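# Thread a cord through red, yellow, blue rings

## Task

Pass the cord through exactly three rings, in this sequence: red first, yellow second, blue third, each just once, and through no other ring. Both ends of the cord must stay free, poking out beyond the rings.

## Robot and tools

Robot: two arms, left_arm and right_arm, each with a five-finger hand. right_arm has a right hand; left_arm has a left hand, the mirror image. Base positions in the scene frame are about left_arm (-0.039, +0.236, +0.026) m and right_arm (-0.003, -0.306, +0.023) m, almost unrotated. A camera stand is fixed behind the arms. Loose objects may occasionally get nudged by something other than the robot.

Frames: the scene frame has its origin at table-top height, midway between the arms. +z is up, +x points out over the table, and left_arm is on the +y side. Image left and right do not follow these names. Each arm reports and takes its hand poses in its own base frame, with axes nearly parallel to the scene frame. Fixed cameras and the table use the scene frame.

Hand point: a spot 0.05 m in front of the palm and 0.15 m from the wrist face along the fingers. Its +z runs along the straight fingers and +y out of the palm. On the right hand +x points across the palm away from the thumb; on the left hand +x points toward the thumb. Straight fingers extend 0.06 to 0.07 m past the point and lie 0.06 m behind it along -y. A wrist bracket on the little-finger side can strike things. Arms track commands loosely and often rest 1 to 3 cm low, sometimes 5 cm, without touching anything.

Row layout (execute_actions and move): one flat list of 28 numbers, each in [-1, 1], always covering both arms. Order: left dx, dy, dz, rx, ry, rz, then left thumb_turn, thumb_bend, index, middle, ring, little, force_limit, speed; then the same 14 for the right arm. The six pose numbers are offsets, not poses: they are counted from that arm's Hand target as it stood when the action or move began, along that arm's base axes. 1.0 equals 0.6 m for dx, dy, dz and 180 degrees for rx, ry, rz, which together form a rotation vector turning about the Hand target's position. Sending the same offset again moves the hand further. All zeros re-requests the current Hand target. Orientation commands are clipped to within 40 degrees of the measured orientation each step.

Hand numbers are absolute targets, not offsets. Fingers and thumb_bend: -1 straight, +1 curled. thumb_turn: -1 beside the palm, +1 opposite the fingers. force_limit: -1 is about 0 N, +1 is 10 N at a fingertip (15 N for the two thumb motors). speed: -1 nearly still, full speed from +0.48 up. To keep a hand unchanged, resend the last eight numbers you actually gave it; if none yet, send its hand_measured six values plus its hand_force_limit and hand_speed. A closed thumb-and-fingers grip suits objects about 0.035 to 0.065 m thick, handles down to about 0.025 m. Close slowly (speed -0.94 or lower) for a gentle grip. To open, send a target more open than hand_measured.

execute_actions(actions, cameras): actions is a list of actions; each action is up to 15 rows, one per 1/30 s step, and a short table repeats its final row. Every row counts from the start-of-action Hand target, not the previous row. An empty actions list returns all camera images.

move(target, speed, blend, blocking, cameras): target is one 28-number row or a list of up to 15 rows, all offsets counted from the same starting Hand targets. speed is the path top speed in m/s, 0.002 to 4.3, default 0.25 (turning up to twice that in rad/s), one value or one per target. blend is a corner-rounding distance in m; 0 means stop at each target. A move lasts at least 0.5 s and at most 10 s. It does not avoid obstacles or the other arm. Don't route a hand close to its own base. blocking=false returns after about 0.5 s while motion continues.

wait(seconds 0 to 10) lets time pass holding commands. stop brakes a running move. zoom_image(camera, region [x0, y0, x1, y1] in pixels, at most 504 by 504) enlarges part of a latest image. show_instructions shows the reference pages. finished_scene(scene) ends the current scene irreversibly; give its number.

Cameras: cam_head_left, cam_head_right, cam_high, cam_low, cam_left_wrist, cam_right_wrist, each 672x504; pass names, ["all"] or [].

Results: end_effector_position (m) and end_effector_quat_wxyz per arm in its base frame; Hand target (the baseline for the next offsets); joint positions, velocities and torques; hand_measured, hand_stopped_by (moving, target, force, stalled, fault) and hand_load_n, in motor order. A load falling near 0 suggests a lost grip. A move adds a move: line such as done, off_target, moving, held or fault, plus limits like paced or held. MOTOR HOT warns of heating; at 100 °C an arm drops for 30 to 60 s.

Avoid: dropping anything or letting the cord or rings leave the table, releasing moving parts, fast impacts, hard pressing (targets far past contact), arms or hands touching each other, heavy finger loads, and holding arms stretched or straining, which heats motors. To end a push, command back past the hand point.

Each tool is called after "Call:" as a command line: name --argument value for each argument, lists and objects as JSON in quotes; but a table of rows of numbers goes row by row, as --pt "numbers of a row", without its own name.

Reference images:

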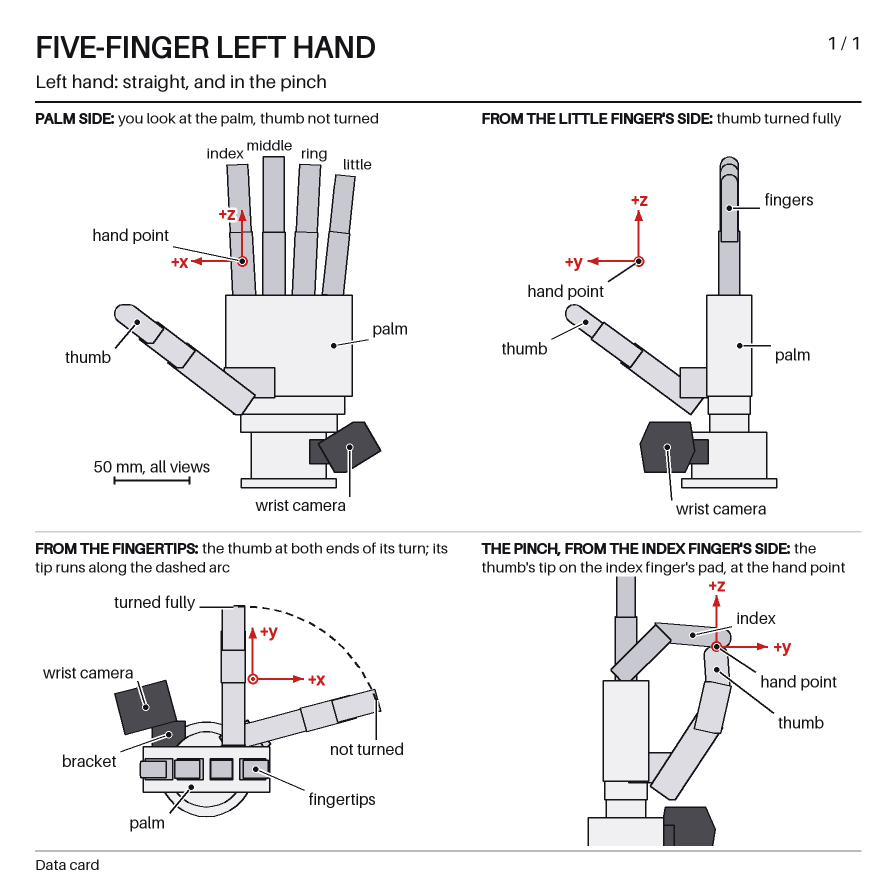

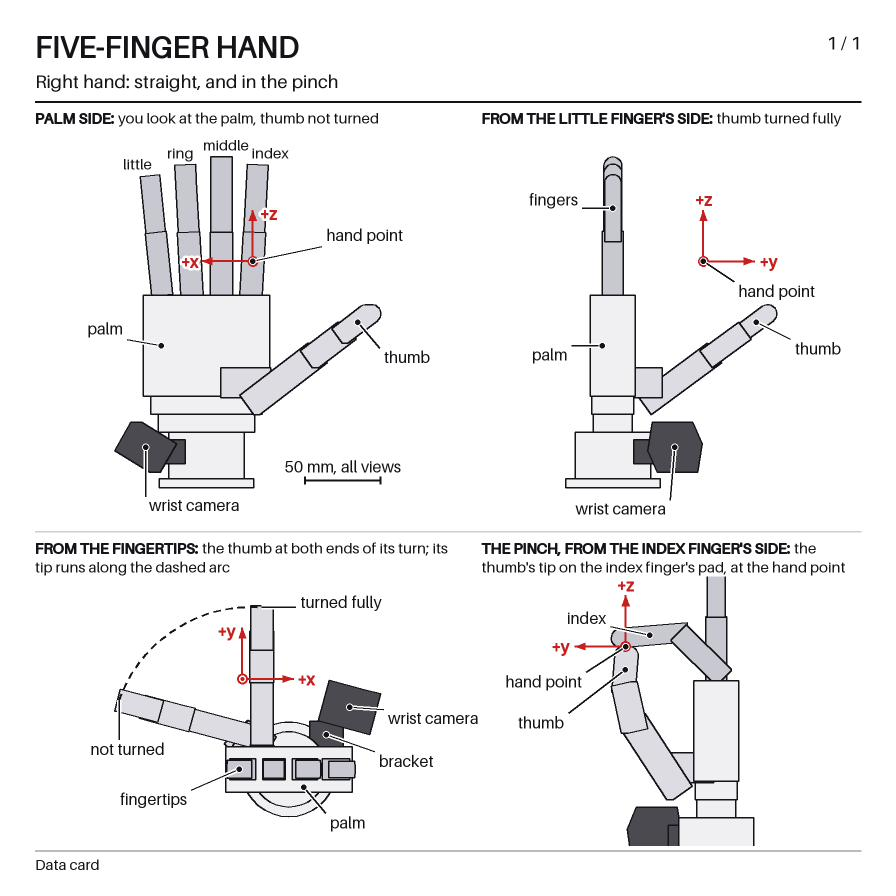

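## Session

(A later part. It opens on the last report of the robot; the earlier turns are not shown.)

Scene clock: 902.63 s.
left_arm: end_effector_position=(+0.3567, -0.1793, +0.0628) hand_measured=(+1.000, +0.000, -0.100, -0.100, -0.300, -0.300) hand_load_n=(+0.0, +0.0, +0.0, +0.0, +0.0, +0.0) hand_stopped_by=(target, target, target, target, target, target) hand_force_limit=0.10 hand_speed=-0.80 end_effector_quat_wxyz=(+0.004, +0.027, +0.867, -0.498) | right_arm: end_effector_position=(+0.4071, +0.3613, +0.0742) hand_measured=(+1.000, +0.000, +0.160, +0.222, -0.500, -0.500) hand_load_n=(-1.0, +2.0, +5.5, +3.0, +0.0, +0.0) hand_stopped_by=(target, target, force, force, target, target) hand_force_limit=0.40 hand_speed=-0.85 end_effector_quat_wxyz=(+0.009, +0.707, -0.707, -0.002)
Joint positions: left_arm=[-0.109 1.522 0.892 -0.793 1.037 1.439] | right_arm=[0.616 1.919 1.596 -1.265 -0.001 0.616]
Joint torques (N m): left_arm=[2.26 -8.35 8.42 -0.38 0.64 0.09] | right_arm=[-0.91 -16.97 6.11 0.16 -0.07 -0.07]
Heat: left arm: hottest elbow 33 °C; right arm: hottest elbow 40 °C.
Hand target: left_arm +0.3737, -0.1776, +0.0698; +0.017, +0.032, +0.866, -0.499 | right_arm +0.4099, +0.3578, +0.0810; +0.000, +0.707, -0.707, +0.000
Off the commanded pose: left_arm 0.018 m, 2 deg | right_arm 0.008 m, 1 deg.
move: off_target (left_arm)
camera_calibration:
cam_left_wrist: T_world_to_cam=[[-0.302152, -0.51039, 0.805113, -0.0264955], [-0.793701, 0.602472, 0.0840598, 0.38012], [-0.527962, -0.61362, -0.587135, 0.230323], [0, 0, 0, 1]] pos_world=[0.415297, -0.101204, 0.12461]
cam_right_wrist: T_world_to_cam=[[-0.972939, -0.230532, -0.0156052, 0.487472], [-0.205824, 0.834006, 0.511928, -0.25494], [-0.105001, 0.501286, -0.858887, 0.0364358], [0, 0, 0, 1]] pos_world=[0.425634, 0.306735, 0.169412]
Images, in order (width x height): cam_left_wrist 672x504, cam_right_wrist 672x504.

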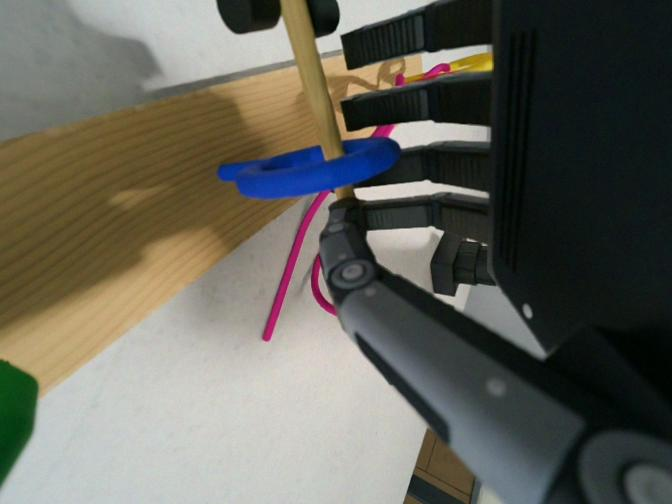

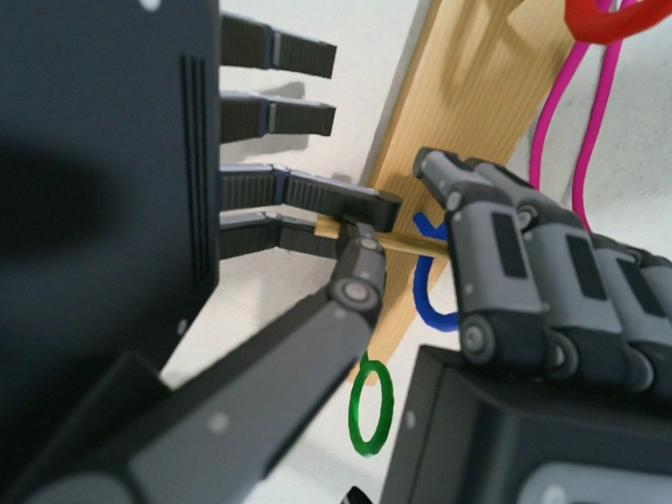

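Call:
move --target '[0,0,0,0,0,0, 1,0,-0.1,-0.1,-0.3,-0.3,0.1,-0.8, 0.085,0.0,0.0,0,0,0, 1.0,0,0.6,0.42,-0.5,-0.5,0.4,-0.85]' --speed 0.05 --cameras '["cam_right_wrist","cam_left_wrist","cam_low"]'

Scene clock: 905.90 s.
left_arm: end_effector_position=(+0.3567, -0.1793, +0.0628) hand_measured=(+1.000, +0.000, -0.100, -0.100, -0.300, -0.300) hand_load_n=(+0.0, +0.0, +0.0, +0.0, +0.0, +0.0) hand_stopped_by=(target, target, target, target, target, target) hand_force_limit=0.10 hand_speed=-0.80 end_effector_quat_wxyz=(+0.004, +0.027, +0.867, -0.498) | right_arm: end_effector_position=(+0.4452, +0.3542, +0.0721) hand_measured=(+1.000, +0.000, +0.160, +0.222, -0.500, -0.500) hand_load_n=(-1.0, +1.5, +5.5, +3.0, +0.0, +0.0) hand_stopped_by=(target, target, force, force, target, target) hand_force_limit=0.40 hand_speed=-0.85 end_effector_quat_wxyz=(+0.012, +0.706, -0.708, -0.003)
Joint positions: left_arm=[-0.109 1.522 0.892 -0.793 1.037 1.439] | right_arm=[0.57 1.997 1.71 -1.309 -0.001 0.573]
Joint torques (N m): left_arm=[2.37 -8.47 8.42 -0.38 0.64 0.1] | right_arm=[-1.61 -16.32 10.33 -0.58 -0.09 -0.08]
Heat: left arm: hottest elbow 33 °C; right arm: hottest elbow 40 °C.
Hand target: left_arm +0.3737, -0.1776, +0.0698; +0.017, +0.032, +0.866, -0.499 | right_arm +0.4608, +0.3577, +0.0808; +0.000, +0.707, -0.707, +0.000
Off the commanded pose: left_arm 0.018 m, 2 deg | right_arm 0.018 m, 1 deg.
move: off_target (left_arm, right_arm)
camera_calibration:
cam_left_wrist: T_world_to_cam=[[-0.302152, -0.51039, 0.805113, -0.0264955], [-0.793701, 0.602472, 0.0840598, 0.38012], [-0.527962, -0.61362, -0.587135, 0.230323], [0, 0, 0, 1]] pos_world=[0.415297, -0.101204, 0.12461]
cam_right_wrist: T_world_to_cam=[[-0.973807, -0.227219, -0.00850831, 0.521532], [-0.199608, 0.836355, 0.510555, -0.243539], [-0.108892, 0.49888, -0.859803, 0.044809], [0, 0, 0, 1]] pos_world=[0.464138, 0.299833, 0.167304]
Images, in order (width x height): cam_low 672x504, cam_left_wrist 672x504, cam_right_wrist 672x504.

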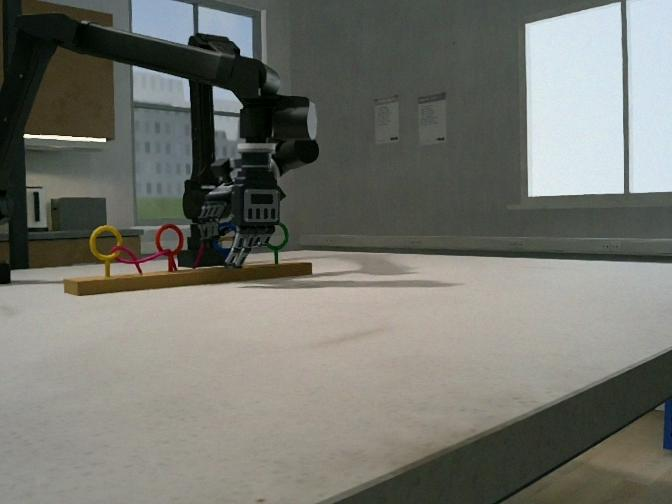

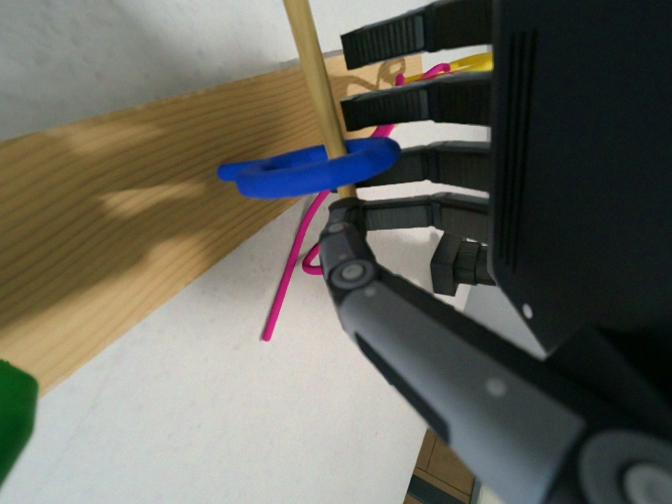

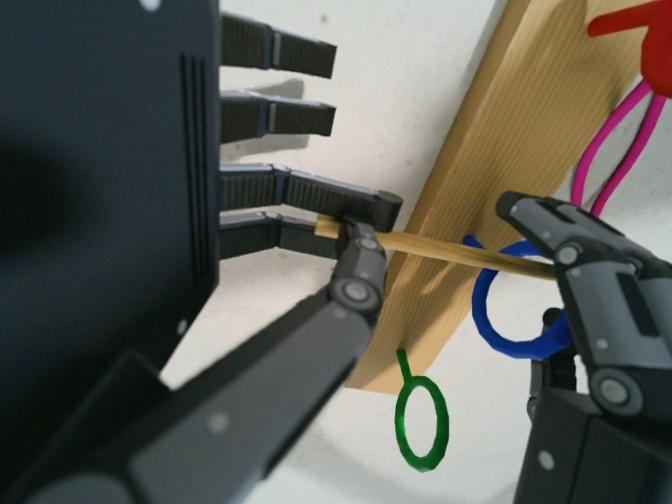

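Call:
move --target '[0,0,0,0,0,0, 1,0,-0.1,-0.1,-0.3,-0.3,0.1,-0.8, 0.09,0.01,0.003,0,0,0, 1.0,0,0.6,0.42,-0.5,-0.5,0.4,-0.85]' --speed 0.05 --cameras '["cam_right_wrist","cam_left_wrist","cam_high"]'

Scene clock: 909.37 s.
left_arm: end_effector_position=(+0.3567, -0.1793, +0.0628) hand_measured=(+1.000, +0.000, -0.100, -0.100, -0.300, -0.300) hand_load_n=(+0.0, +0.0, -0.5, +0.0, +0.0, +0.0) hand_stopped_by=(target, target, target, target, target, target) hand_force_limit=0.10 hand_speed=-0.80 end_effector_quat_wxyz=(+0.004, +0.027, +0.867, -0.498) | right_arm: end_effector_position=(+0.4998, +0.3614, +0.0740) hand_measured=(+1.000, +0.000, +0.160, +0.222, -0.500, -0.500) hand_load_n=(-1.5, +2.0, +5.5, +2.5, +0.0, +0.0) hand_stopped_by=(target, target, force, force, target, target) hand_force_limit=0.40 hand_speed=-0.85 end_effector_quat_wxyz=(+0.013, +0.707, -0.707, -0.004)
Joint positions: left_arm=[-0.109 1.522 0.892 -0.793 1.037 1.439] | right_arm=[0.534 2.137 1.946 -1.406 -0.001 0.533]
Joint torques (N m): left_arm=[2.37 -8.41 8.4 -0.36 0.64 0.1] | right_arm=[-0.85 -18.32 10.52 -0.42 -0.09 -0.07]
Heat: left arm: hottest elbow 33 °C; right arm: hottest elbow 40 °C.
Hand target: left_arm +0.3737, -0.1776, +0.0698; +0.017, +0.032, +0.866, -0.499 | right_arm +0.5148, +0.3638, +0.0828; +0.000, +0.707, -0.707, +0.000
Off the commanded pose: left_arm 0.018 m, 2 deg | right_arm 0.017 m, 1 deg.
move: off_target (left_arm, right_arm)
camera_calibration:
cam_left_wrist: T_world_to_cam=[[-0.302152, -0.51039, 0.805113, -0.0264955], [-0.793701, 0.602472, 0.0840598, 0.38012], [-0.527962, -0.61362, -0.587135, 0.230323], [0, 0, 0, 1]] pos_world=[0.415297, -0.101204, 0.12461]
cam_right_wrist: T_world_to_cam=[[-0.973036, -0.230543, -0.00711214, 0.577144], [-0.201694, 0.83551, 0.511119, -0.238442], [-0.111893, 0.498772, -0.85948, 0.050411], [0, 0, 0, 1]] pos_world=[0.519131, 0.307134, 0.169305]
Images, in order (width x height): cam_high 672x504, cam_left_wrist 672x504, cam_right_wrist 672x504.

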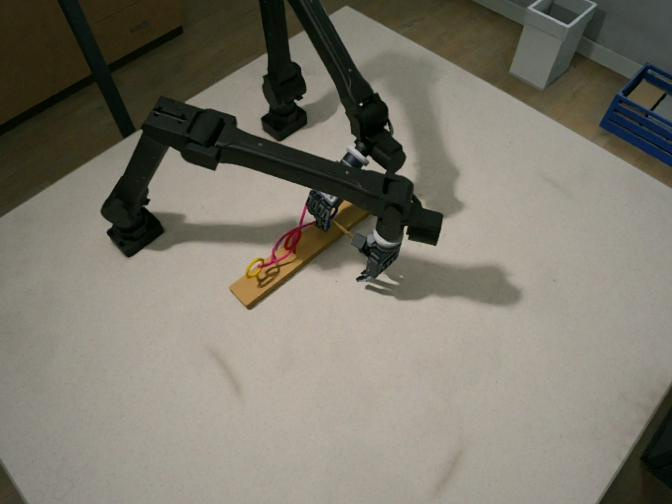

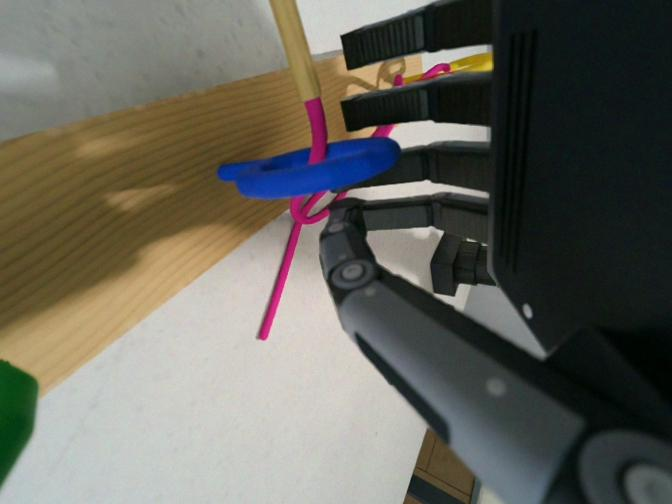

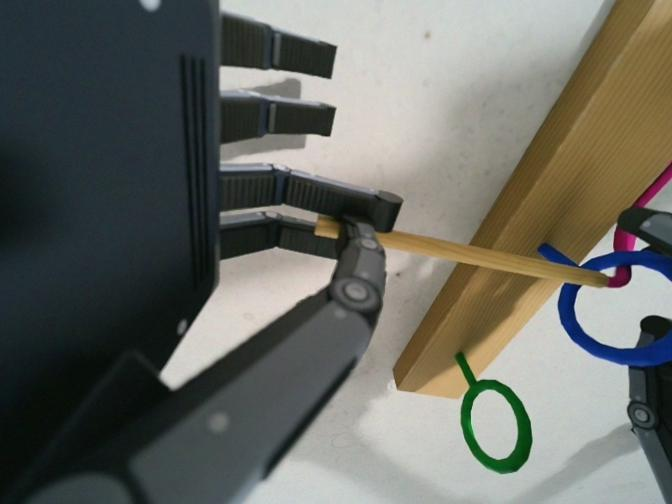

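Call:
move --target '[0,0,0,0,0,0, 1,0,-0.1,-0.1,-0.3,-0.3,0.1,-0.8, 0.09,-0.005,0.003,0,0,0, 1.0,0,0.6,0.42,-0.5,-0.5,0.4,-0.85]' --speed 0.05 --cameras '["cam_right_wrist","cam_left_wrist","cam_head_left","cam_high"]'

Scene clock: 914.07 s.
left_arm: end_effector_position=(+0.3567, -0.1793, +0.0628) hand_measured=(+1.000, +0.000, -0.100, -0.100, -0.300, -0.300) hand_load_n=(+0.0, +0.0, +0.0, +0.0, +0.0, +0.0) hand_stopped_by=(target, target, target, target, target, target) hand_force_limit=0.10 hand_speed=-0.80 end_effector_quat_wxyz=(+0.004, +0.027, +0.867, -0.498) | right_arm: end_effector_position=(+0.5556, +0.3600, +0.0763) hand_measured=(+1.000, +0.000, +0.160, +0.222, -0.500, -0.500) hand_load_n=(-1.0, +2.0, +5.5, +3.0, +0.0, +0.0) hand_stopped_by=(target, target, force, force, target, target) hand_force_limit=0.40 hand_speed=-0.85 end_effector_quat_wxyz=(+0.012, +0.707, -0.707, -0.004)
Joint positions: left_arm=[-0.109 1.522 0.892 -0.793 1.037 1.439] | right_arm=[0.491 2.297 2.231 -1.531 -0.001 0.492]
Joint torques (N m): left_arm=[2.32 -8.47 8.4 -0.36 0.65 0.09] | right_arm=[-0.38 -19.72 10.76 -0.46 -0.07 -0.1]
Heat: left arm: hottest elbow 33 °C; right arm: hottest elbow 40 °C.
Hand target: left_arm +0.3737, -0.1776, +0.0698; +0.017, +0.032, +0.866, -0.499 | right_arm +0.5688, +0.3608, +0.0844; +0.000, +0.707, -0.707, +0.000
Off the commanded pose: left_arm 0.018 m, 2 deg | right_arm 0.016 m, 1 deg.
move: off_target (left_arm, right_arm)
camera_calibration:
cam_left_wrist: T_world_to_cam=[[-0.302152, -0.51039, 0.805113, -0.0264955], [-0.793701, 0.602472, 0.0840598, 0.38012], [-0.527962, -0.61362, -0.587135, 0.230323], [0, 0, 0, 1]] pos_world=[0.415297, -0.101204, 0.12461]
cam_right_wrist: T_world_to_cam=[[-0.973223, -0.229758, -0.00687867, 0.630938], [-0.200785, 0.835169, 0.512033, -0.227584], [-0.111899, 0.499704, -0.858938, 0.0588353], [0, 0, 0, 1]] pos_world=[0.574932, 0.305634, 0.171406]
Images, in order (width x height): cam_head_left 672x504, cam_high 672x504, cam_left_wrist 672x504, cam_right_wrist 672x504.

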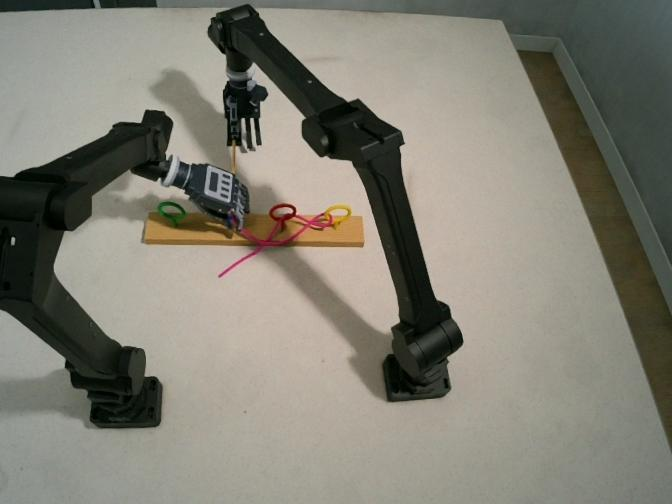

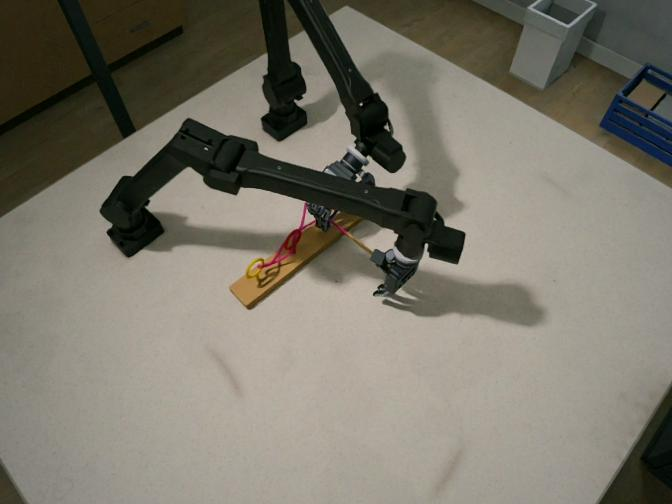

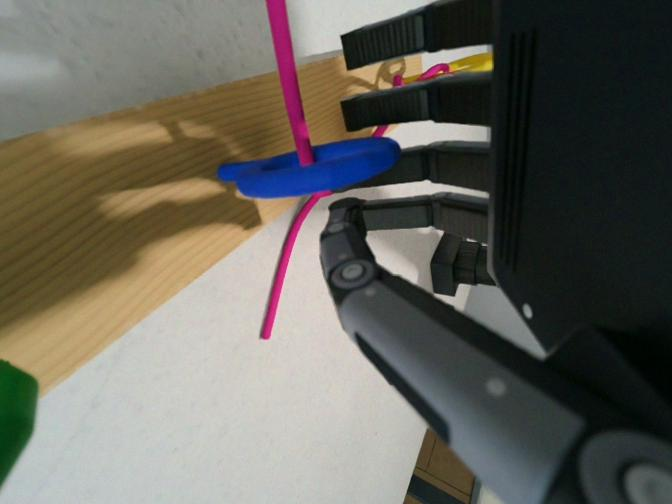

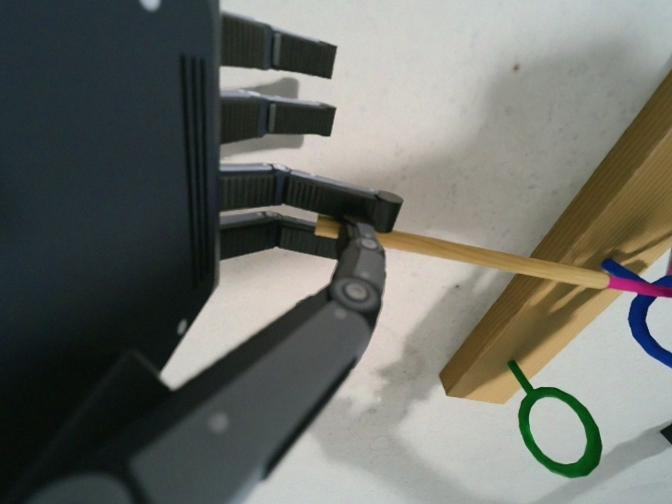

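Call:
zoom_image --camera "cam_left_wrist" --region '[230, 40, 500, 300]'

Call:
zoom_image --camera "cam_head_left" --region '[150, 130, 370, 290]'

Scaled by 1.867 from the camera's 672x504 image, which has a finer 960x720 frame.

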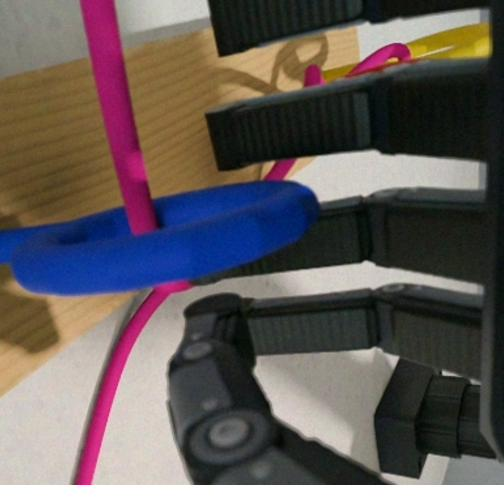

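Scaled by 2.291 from the camera's 672x504 image, which has a finer 960x720 frame.

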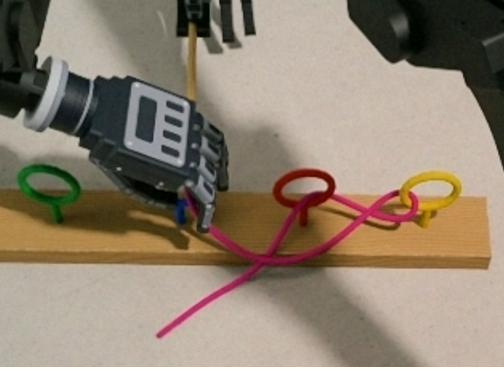

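Call:
move --target '[0,0,0,0,0,0, 1,0,-0.4,-0.35,-0.3,-0.3,0.1,-0.6, 0,0,0,0,0,0, 1.0,0,0.6,0.42,-0.5,-0.5,0.4,-0.85]' --speed 0.05

Call:
move --target '[0.01,0.0,0.07,0,0,0, 1,0,-0.4,-0.35,-0.3,-0.3,0.1,-0.6, 0,0,0,0,0,0, 1.0,0,0.6,0.42,-0.5,-0.5,0.4,-0.85]' --speed 0.05 --cameras '["cam_left_wrist","cam_head_left","cam_low"]'

Call:
zoom_image --camera "cam_head_left" --region '[150, 130, 370, 290]'

Scene clock: 921.30 s.
left_arm: end_effector_position=(+0.3567, -0.1793, +0.0628) hand_measured=(+1.000, +0.000, -0.400, -0.350, -0.300, -0.300) hand_load_n=(+0.0, +0.0, +0.0, +0.0, +0.0, +0.0) hand_stopped_by=(target, target, target, target, target, target) hand_force_limit=0.10 hand_speed=-0.60 end_effector_quat_wxyz=(+0.004, +0.027, +0.867, -0.498) | right_arm: end_effector_position=(+0.5556, +0.3600, +0.0763) hand_measured=(+1.000, +0.000, +0.160, +0.222, -0.500, -0.500) hand_load_n=(-1.5, +1.5, +5.5, +2.5, +0.0, +0.0) hand_stopped_by=(target, target, force, force, target, target) hand_force_limit=0.40 hand_speed=-0.85 end_effector_quat_wxyz=(+0.012, +0.707, -0.707, -0.004)
Joint positions: left_arm=[-0.109 1.522 0.892 -0.793 1.037 1.439] | right_arm=[0.491 2.297 2.231 -1.531 -0.001 0.492]
Joint torques (N m): left_arm=[2.32 -8.41 8.42 -0.36 0.64 0.09] | right_arm=[-1.03 -19.25 10.92 -0.44 -0.07 -0.06]
Heat: left arm: hottest elbow 33 °C; right arm: hottest elbow 40 °C.
Hand target: left_arm +0.3737, -0.1776, +0.0698; +0.017, +0.032, +0.866, -0.499 | right_arm +0.5688, +0.3608, +0.0844; +0.000, +0.707, -0.707, +0.000
Off the commanded pose: left_arm 0.018 m, 2 deg | right_arm 0.015 m, 1 deg.
move: off_target (left_arm, right_arm)

Scene clock: 922.73 s.
left_arm: end_effector_position=(+0.3614, -0.1797, +0.0924) hand_measured=(+1.000, +0.000, -0.400, -0.350, -0.300, -0.300) hand_load_n=(+0.0, +0.0, +0.0, +0.0, +0.0, +0.0) hand_stopped_by=(target, target, target, target, target, target) hand_force_limit=0.10 hand_speed=-0.60 end_effector_quat_wxyz=(-0.010, +0.019, +0.868, -0.497) | right_arm: end_effector_position=(+0.5556, +0.3600, +0.0763) hand_measured=(+1.000, +0.000, +0.160, +0.222, -0.500, -0.500) hand_load_n=(-1.5, +2.0, +5.5, +3.0, +0.0, +0.0) hand_stopped_by=(target, target, force, force, target, target) hand_force_limit=0.40 hand_speed=-0.85 end_effector_quat_wxyz=(+0.012, +0.707, -0.707, -0.004)
Joint positions: left_arm=[-0.109 1.504 0.963 -0.915 1.037 1.439] | right_arm=[0.491 2.297 2.231 -1.531 -0.001 0.492]
Joint torques (N m): left_arm=[2.43 -10.93 8.91 -0.51 0.65 0.11] | right_arm=[-0.62 -19.78 10.91 -0.47 -0.11 -0.09]
Heat: left arm: hottest elbow 33 °C; right arm: hottest elbow 40 °C.
Hand target: left_arm +0.3797, -0.1776, +0.1117; +0.017, +0.032, +0.866, -0.499 | right_arm +0.5688, +0.3608, +0.0844; +0.000, +0.707, -0.707, +0.000
Off the commanded pose: left_arm 0.027 m, 3 deg | right_arm 0.015 m, 1 deg.
move: off_target (left_arm, right_arm)
camera_calibration:
cam_left_wrist: T_world_to_cam=[[-0.275604, -0.513415, 0.812679, -0.0598047], [-0.79072, 0.601835, 0.112057, 0.37776], [-0.546631, -0.611718, -0.571835, 0.255601], [0, 0, 0, 1]] pos_world=[0.421939, -0.101698, 0.152433]
Images, in order (width x height): cam_head_left 672x504, cam_low 672x504, cam_left_wrist 672x504.

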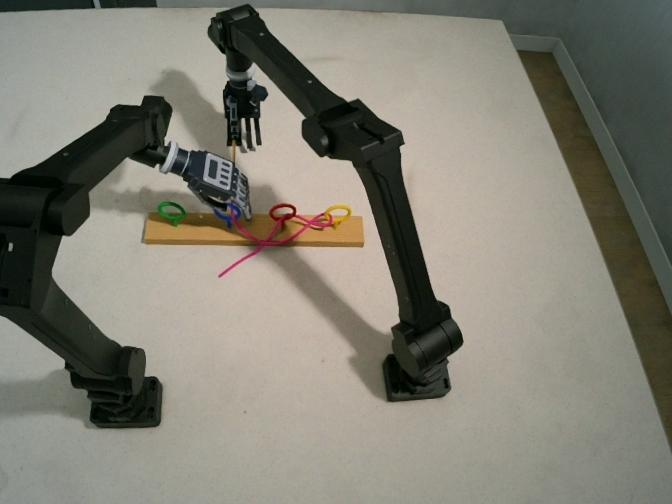

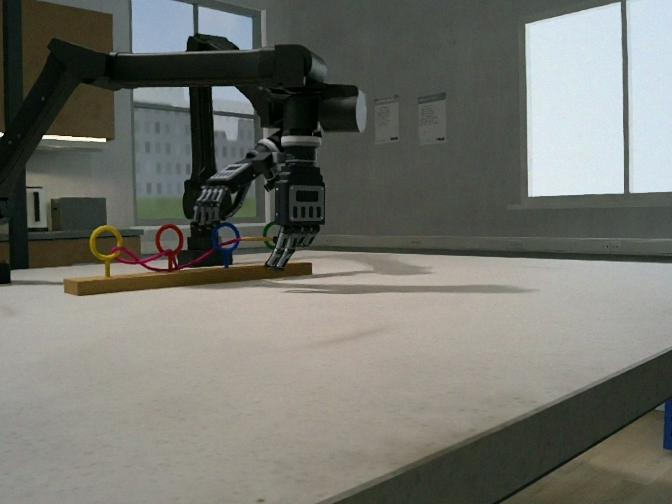

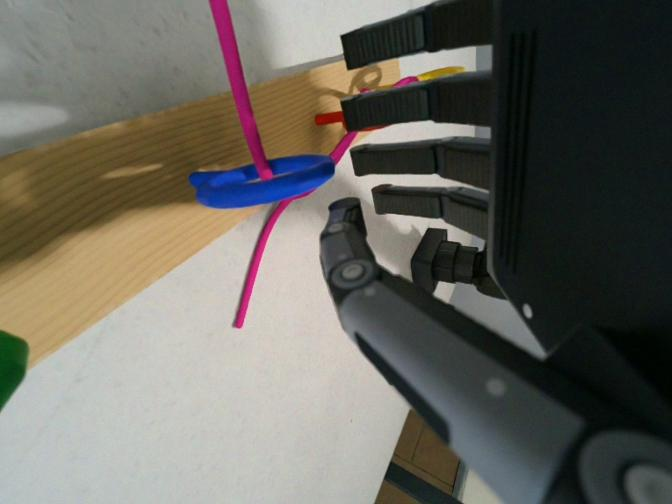

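Scaled by 2.291 from the camera's 672x504 image, which has a finer 960x720 frame.

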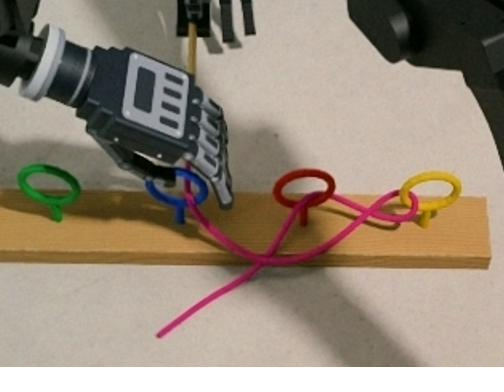

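Call:
move --pt "0.0 0.0 0.09 0 0 0 1 0 -0.4 -0.35 -0.3 -0.3 0.1 -0.6 0 0 0 0 0 0 1.0 0 0.6 0.42 -0.5 -0.5 0.4 -0.85" --pt "-0.2 0.1 0.15 0 0 0 1 0 -0.4 -0.35 -0.3 -0.3 0.1 -0.6 0 0 0 0 0 0 1.0 0 0.6 0.42 -0.5 -0.5 0.4 -0.85" --speed 0.12 --blend 0.01 --cameras '["cam_head_left","cam_low","cam_high"]'

Call:
zoom_image --camera "cam_head_left" --region '[150, 130, 370, 290]'

Call:
zoom_image --camera "cam_high" --region '[220, 180, 420, 320]'

Scene clock: 927.43 s.
left_arm: end_effector_position=(+0.2578, -0.1198, +0.1975) hand_measured=(+1.000, +0.000, -0.400, -0.350, -0.300, -0.300) hand_load_n=(+0.0, +0.0, +0.0, +0.0, +0.0, +0.0) hand_stopped_by=(target, target, target, target, target, target) hand_force_limit=0.10 hand_speed=-0.60 end_effector_quat_wxyz=(+0.009, +0.029, +0.867, -0.498) | right_arm: end_effector_position=(+0.5556, +0.3600, +0.0763) hand_measured=(+1.000, +0.000, +0.160, +0.222, -0.500, -0.500) hand_load_n=(-1.0, +1.5, +5.0, +3.0, +0.0, +0.0) hand_stopped_by=(target, target, force, force, target, target) hand_force_limit=0.40 hand_speed=-0.85 end_effector_quat_wxyz=(+0.012, +0.707, -0.707, -0.004)
Joint positions: left_arm=[0.058 1.136 0.924 -1.484 1.037 1.768] | right_arm=[0.491 2.297 2.231 -1.531 -0.001 0.492]
Joint torques (N m): left_arm=[2.32 -5.48 7.02 -0.8 0.74 0.11] | right_arm=[-0.91 -19.55 10.85 -0.54 -0.08 -0.09]
Heat: left arm: hottest elbow 33 °C; right arm: hottest elbow 40 °C.
Hand target: left_arm +0.2596, -0.1176, +0.2017; +0.017, +0.032, +0.866, -0.499 | right_arm +0.5688, +0.3608, +0.0844; +0.000, +0.707, -0.707, +0.000
Off the commanded pose: left_arm 0.005 m, 1 deg | right_arm 0.015 m, 1 deg.
move: off_target (right_arm)
Images, in order (width x height): cam_head_left 672x504, cam_high 672x504, cam_low 672x504.

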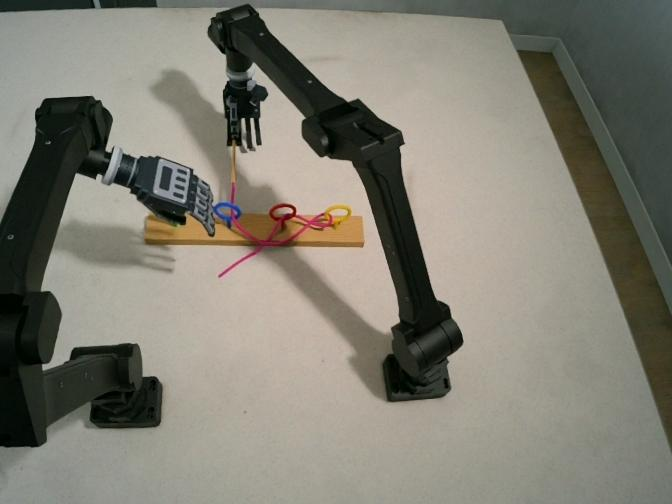

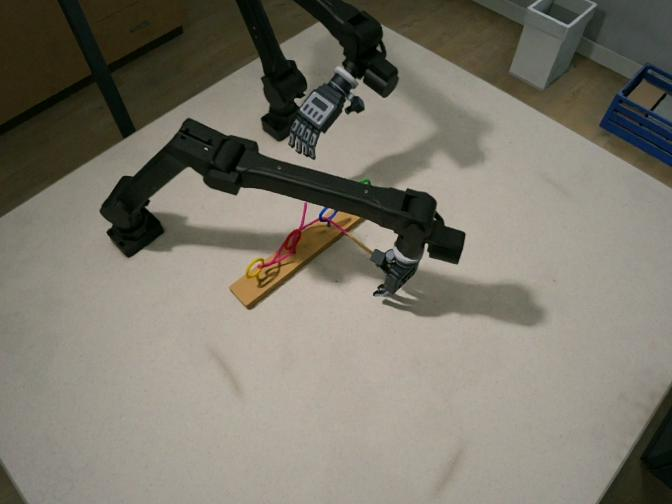

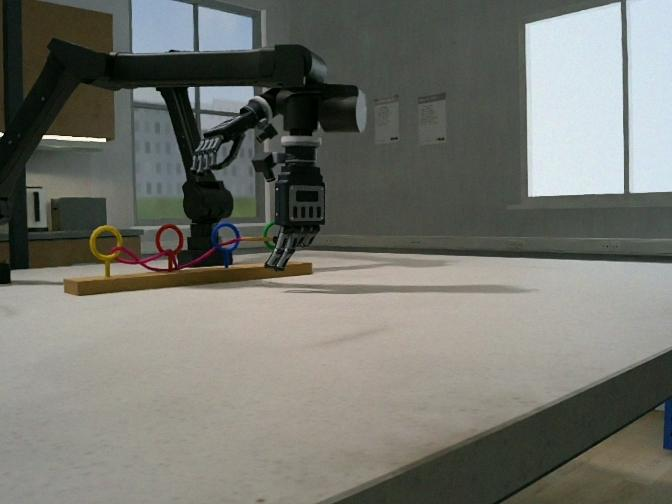

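Scaled by 2.291 from the camera's 672x504 image, which has a finer 960x720 frame.

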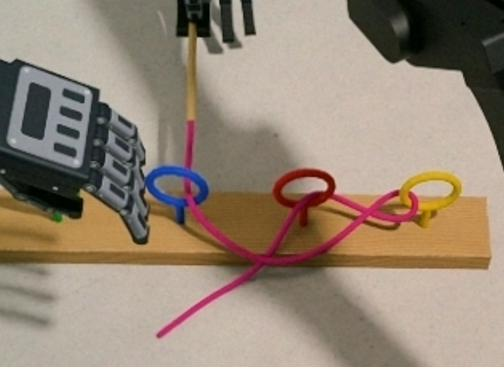

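Scaled by 2.520 from the camera's 672x504 image, which has a finer 960x720 frame.

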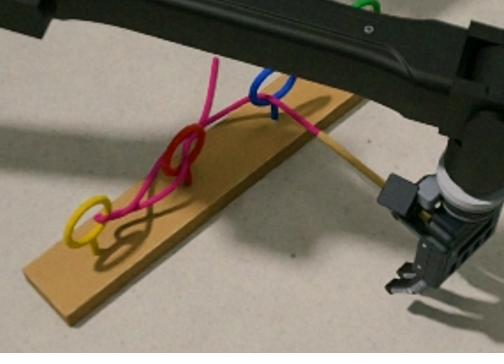

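Call:
zoom_image --camera "cam_head_left" --region '[255, 185, 375, 265]'

Call:
zoom_image --camera "cam_low" --region '[60, 205, 260, 305]'

Call:
zoom_image --camera "cam_high" --region '[230, 220, 320, 300]'

Scaled by 4.200 from the camera's 672x504 image, which has a finer 960x720 frame.

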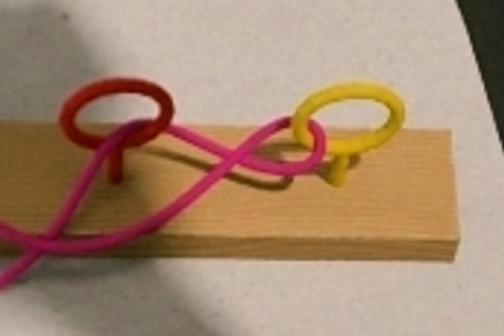

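Scaled by 2.520 from the camera's 672x504 image, which has a finer 960x720 frame.

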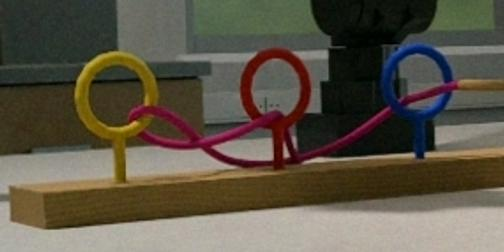

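Scaled by 5.600 from the camera's 672x504 image, which has a finer 960x720 frame.

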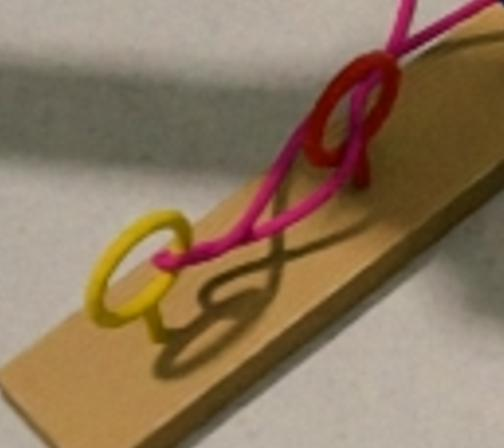

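Call:
move --pt "0 0 0 0 0 0 1 0 -0.4 -0.35 -0.3 -0.3 0.1 -0.6 0.0 0 0 0 0 0 1.0 0 0.6 0.42 0.4 0.4 0.4 -0.85" --pt "0 0 0 0 0 0 1 0 -0.4 -0.35 -0.3 -0.3 0.1 -0.6 0.03 0 -0.09 0 0 0 1.0 0 0.6 0.42 0.4 0.4 0.4 -0.85" --speed 0.06 --cameras '["cam_right_wrist","cam_low","cam_head_left"]'

Call:
zoom_image --camera "cam_low" --region '[180, 200, 340, 300]'

Scene clock: 938.67 s.
left_arm: end_effector_position=(+0.2579, -0.1198, +0.1975) hand_measured=(+1.000, +0.000, -0.400, -0.350, -0.300, -0.300) hand_load_n=(+0.0, +0.0, +0.0, +0.0, +0.0, +0.0) hand_stopped_by=(target, target, target, target, target, target) hand_force_limit=0.10 hand_speed=-0.60 end_effector_quat_wxyz=(+0.009, +0.030, +0.867, -0.498) | right_arm: end_effector_position=(+0.5678, +0.3585, +0.0223) hand_measured=(+1.000, +0.000, +0.160, +0.222, +0.400, +0.400) hand_load_n=(-1.0, +1.5, +5.5, +2.5, +0.0, +0.0) hand_stopped_by=(target, target, force, force, target, target) hand_force_limit=0.40 hand_speed=-0.85 end_effector_quat_wxyz=(+0.022, +0.707, -0.706, -0.007)
Joint positions: left_arm=[0.058 1.136 0.924 -1.484 1.037 1.769] | right_arm=[0.481 2.381 2.239 -1.476 -0.001 0.48]
Joint torques (N m): left_arm=[2.37 -5.42 7.02 -0.83 0.76 0.13] | right_arm=[-0.79 -20.72 10.52 0.16 -0.08 -0.1]
Heat: left arm: hottest elbow 33 °C; right arm: hottest elbow 41 °C.
Hand target: left_arm +0.2596, -0.1176, +0.2017; +0.017, +0.032, +0.866, -0.499 | right_arm +0.5868, +0.3607, +0.0305; +0.000, +0.707, -0.707, +0.000
Off the commanded pose: left_arm 0.005 m, 1 deg | right_arm 0.021 m, 3 deg.
move: off_target (right_arm)
camera_calibration:
cam_right_wrist: T_world_to_cam=[[-0.972708, -0.231637, 0.0135419, 0.642009], [-0.192875, 0.83962, 0.507777, -0.202209], [-0.12899, 0.491307, -0.861382, 0.0273987], [0, 0, 0, 1]] pos_world=[0.58902, 0.305031, 0.117584]
Images, in order (width x height): cam_head_left 672x504, cam_low 672x504, cam_right_wrist 672x504.

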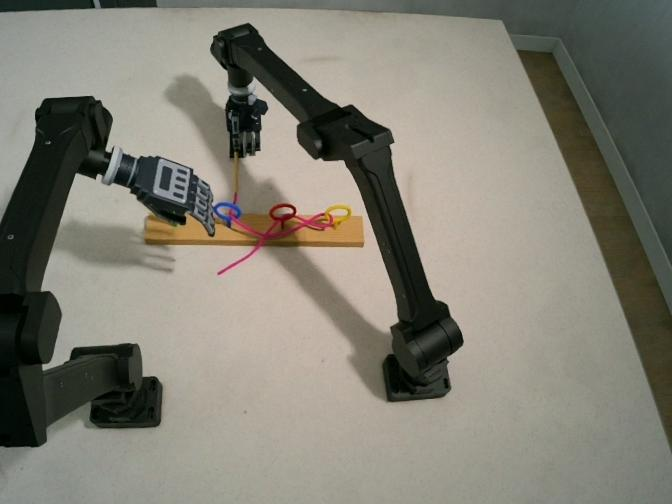

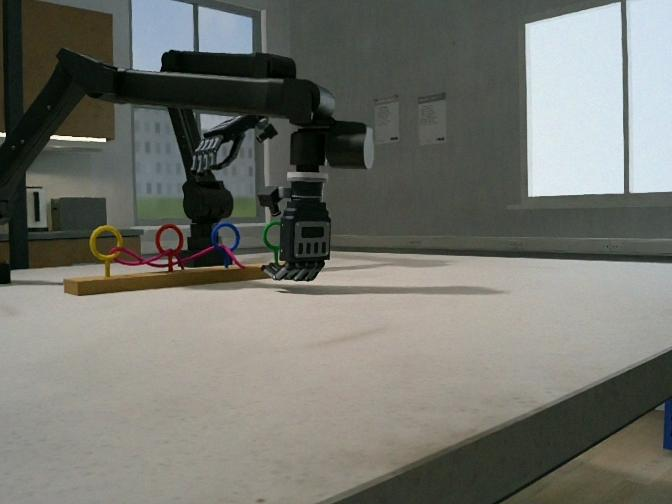

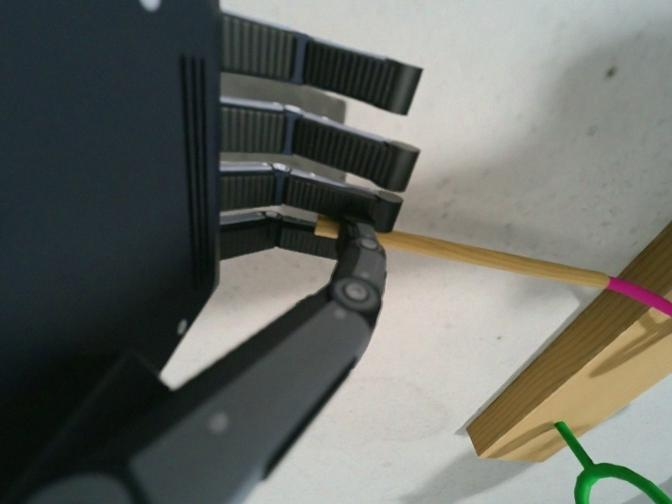

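Scaled by 3.150 from the camera's 672x504 image, which has a finer 960x720 frame.

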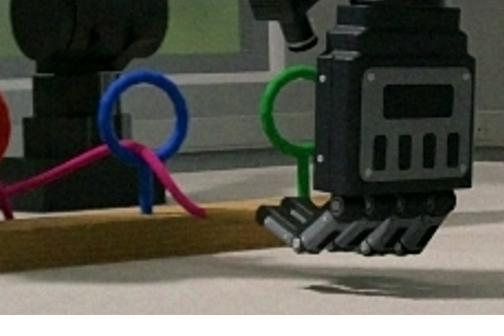

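Call:
move --pt "0 0 0 0 0 0 1 0 -0.4 -0.35 -0.3 -0.3 0.1 -0.6 0.0 0 0.0 0 0 0 1.0 -0.15 0.05 0.05 0.4 0.4 0.4 -0.9" --pt "0 0 0 0 0 0 1 0 -0.4 -0.35 -0.3 -0.3 0.1 -0.6 0.07 0 0.0 0 0 0 1.0 -0.15 0.05 0.05 0.4 0.4 0.4 -0.9" --speed 0.05 --cameras '["cam_right_wrist","cam_low","cam_head_left"]'

Call:
zoom_image --camera "cam_low" --region '[180, 200, 340, 300]'

Scene clock: 945.23 s.
left_arm: end_effector_position=(+0.2579, -0.1198, +0.1975) hand_measured=(+1.000, +0.000, -0.400, -0.350, -0.300, -0.300) hand_load_n=(+0.0, +0.0, +0.0, +0.0, +0.0, +0.0) hand_stopped_by=(target, target, target, target, target, target) hand_force_limit=0.10 hand_speed=-0.60 end_effector_quat_wxyz=(+0.009, +0.030, +0.867, -0.498) | right_arm: end_effector_position=(+0.6180, +0.3621, +0.0244) hand_measured=(+1.000, -0.150, +0.050, +0.050, +0.400, +0.400) hand_load_n=(+0.0, +0.0, +0.5, +0.0, +0.0, +0.0) hand_stopped_by=(target, target, target, target, target, target) hand_force_limit=0.40 hand_speed=-0.90 end_effector_quat_wxyz=(+0.010, +0.707, -0.707, -0.004)
Joint positions: left_arm=[0.058 1.136 0.924 -1.484 1.037 1.769] | right_arm=[0.455 2.584 2.633 -1.642 -0.001 0.456]
Joint torques (N m): left_arm=[2.26 -5.36 7.02 -0.83 0.75 0.13] | right_arm=[-0.97 -21.19 10.73 -0.36 -0.08 -0.08]
Heat: left arm: hottest elbow 33 °C; right arm: hottest elbow 41 °C.
Hand target: left_arm +0.2596, -0.1176, +0.2017; +0.017, +0.032, +0.866, -0.499 | right_arm +0.6289, +0.3607, +0.0305; +0.000, +0.707, -0.707, +0.000
Off the commanded pose: left_arm 0.005 m, 1 deg | right_arm 0.013 m, 1 deg.
move: off_target (right_arm)
camera_calibration:
cam_right_wrist: T_world_to_cam=[[-0.973288, -0.229353, -0.0104039, 0.691674], [-0.202011, 0.833965, 0.513512, -0.189093], [-0.109099, 0.501896, -0.85802, 0.0177318], [0, 0, 0, 1]] pos_world=[0.636934, 0.307435, 0.119512]
Images, in order (width x height): cam_head_left 672x504, cam_low 672x504, cam_right_wrist 672x504.

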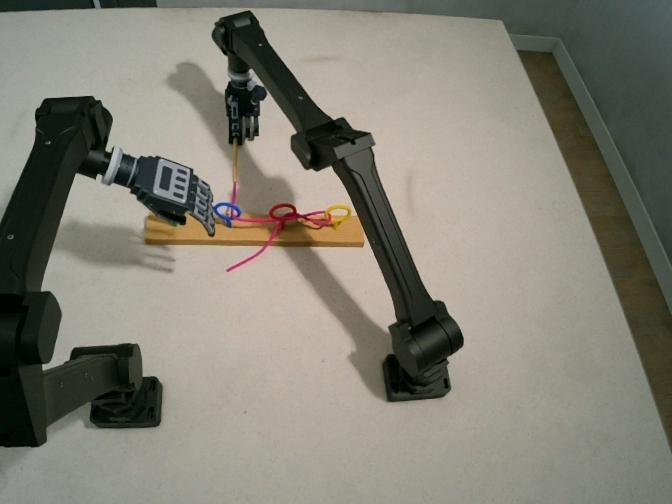

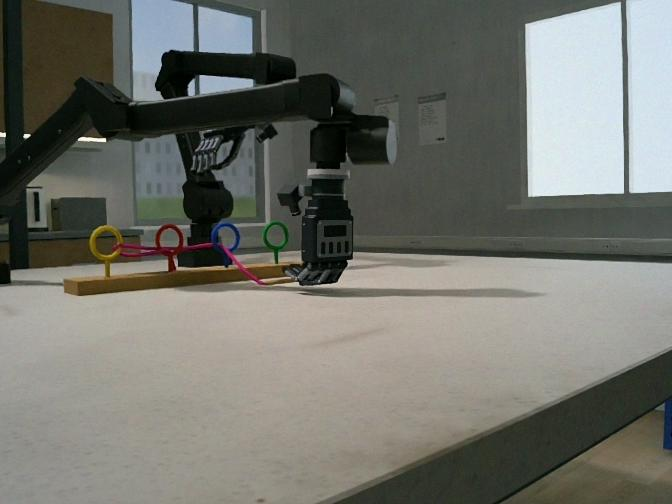

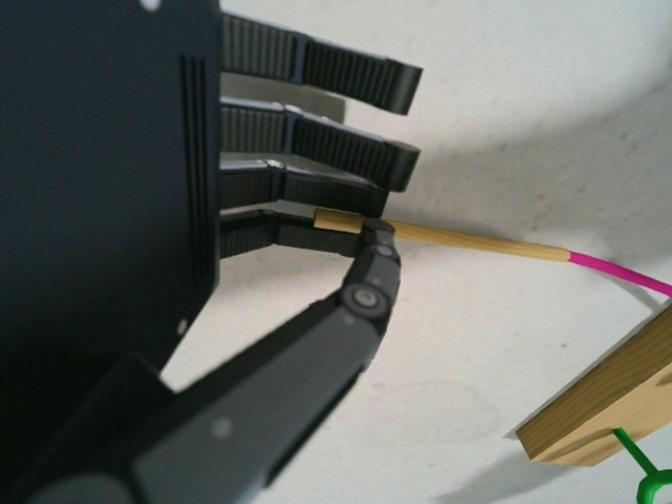

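Scaled by 3.150 from the camera's 672x504 image, which has a finer 960x720 frame.

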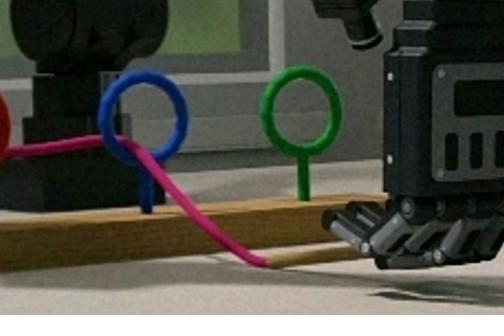

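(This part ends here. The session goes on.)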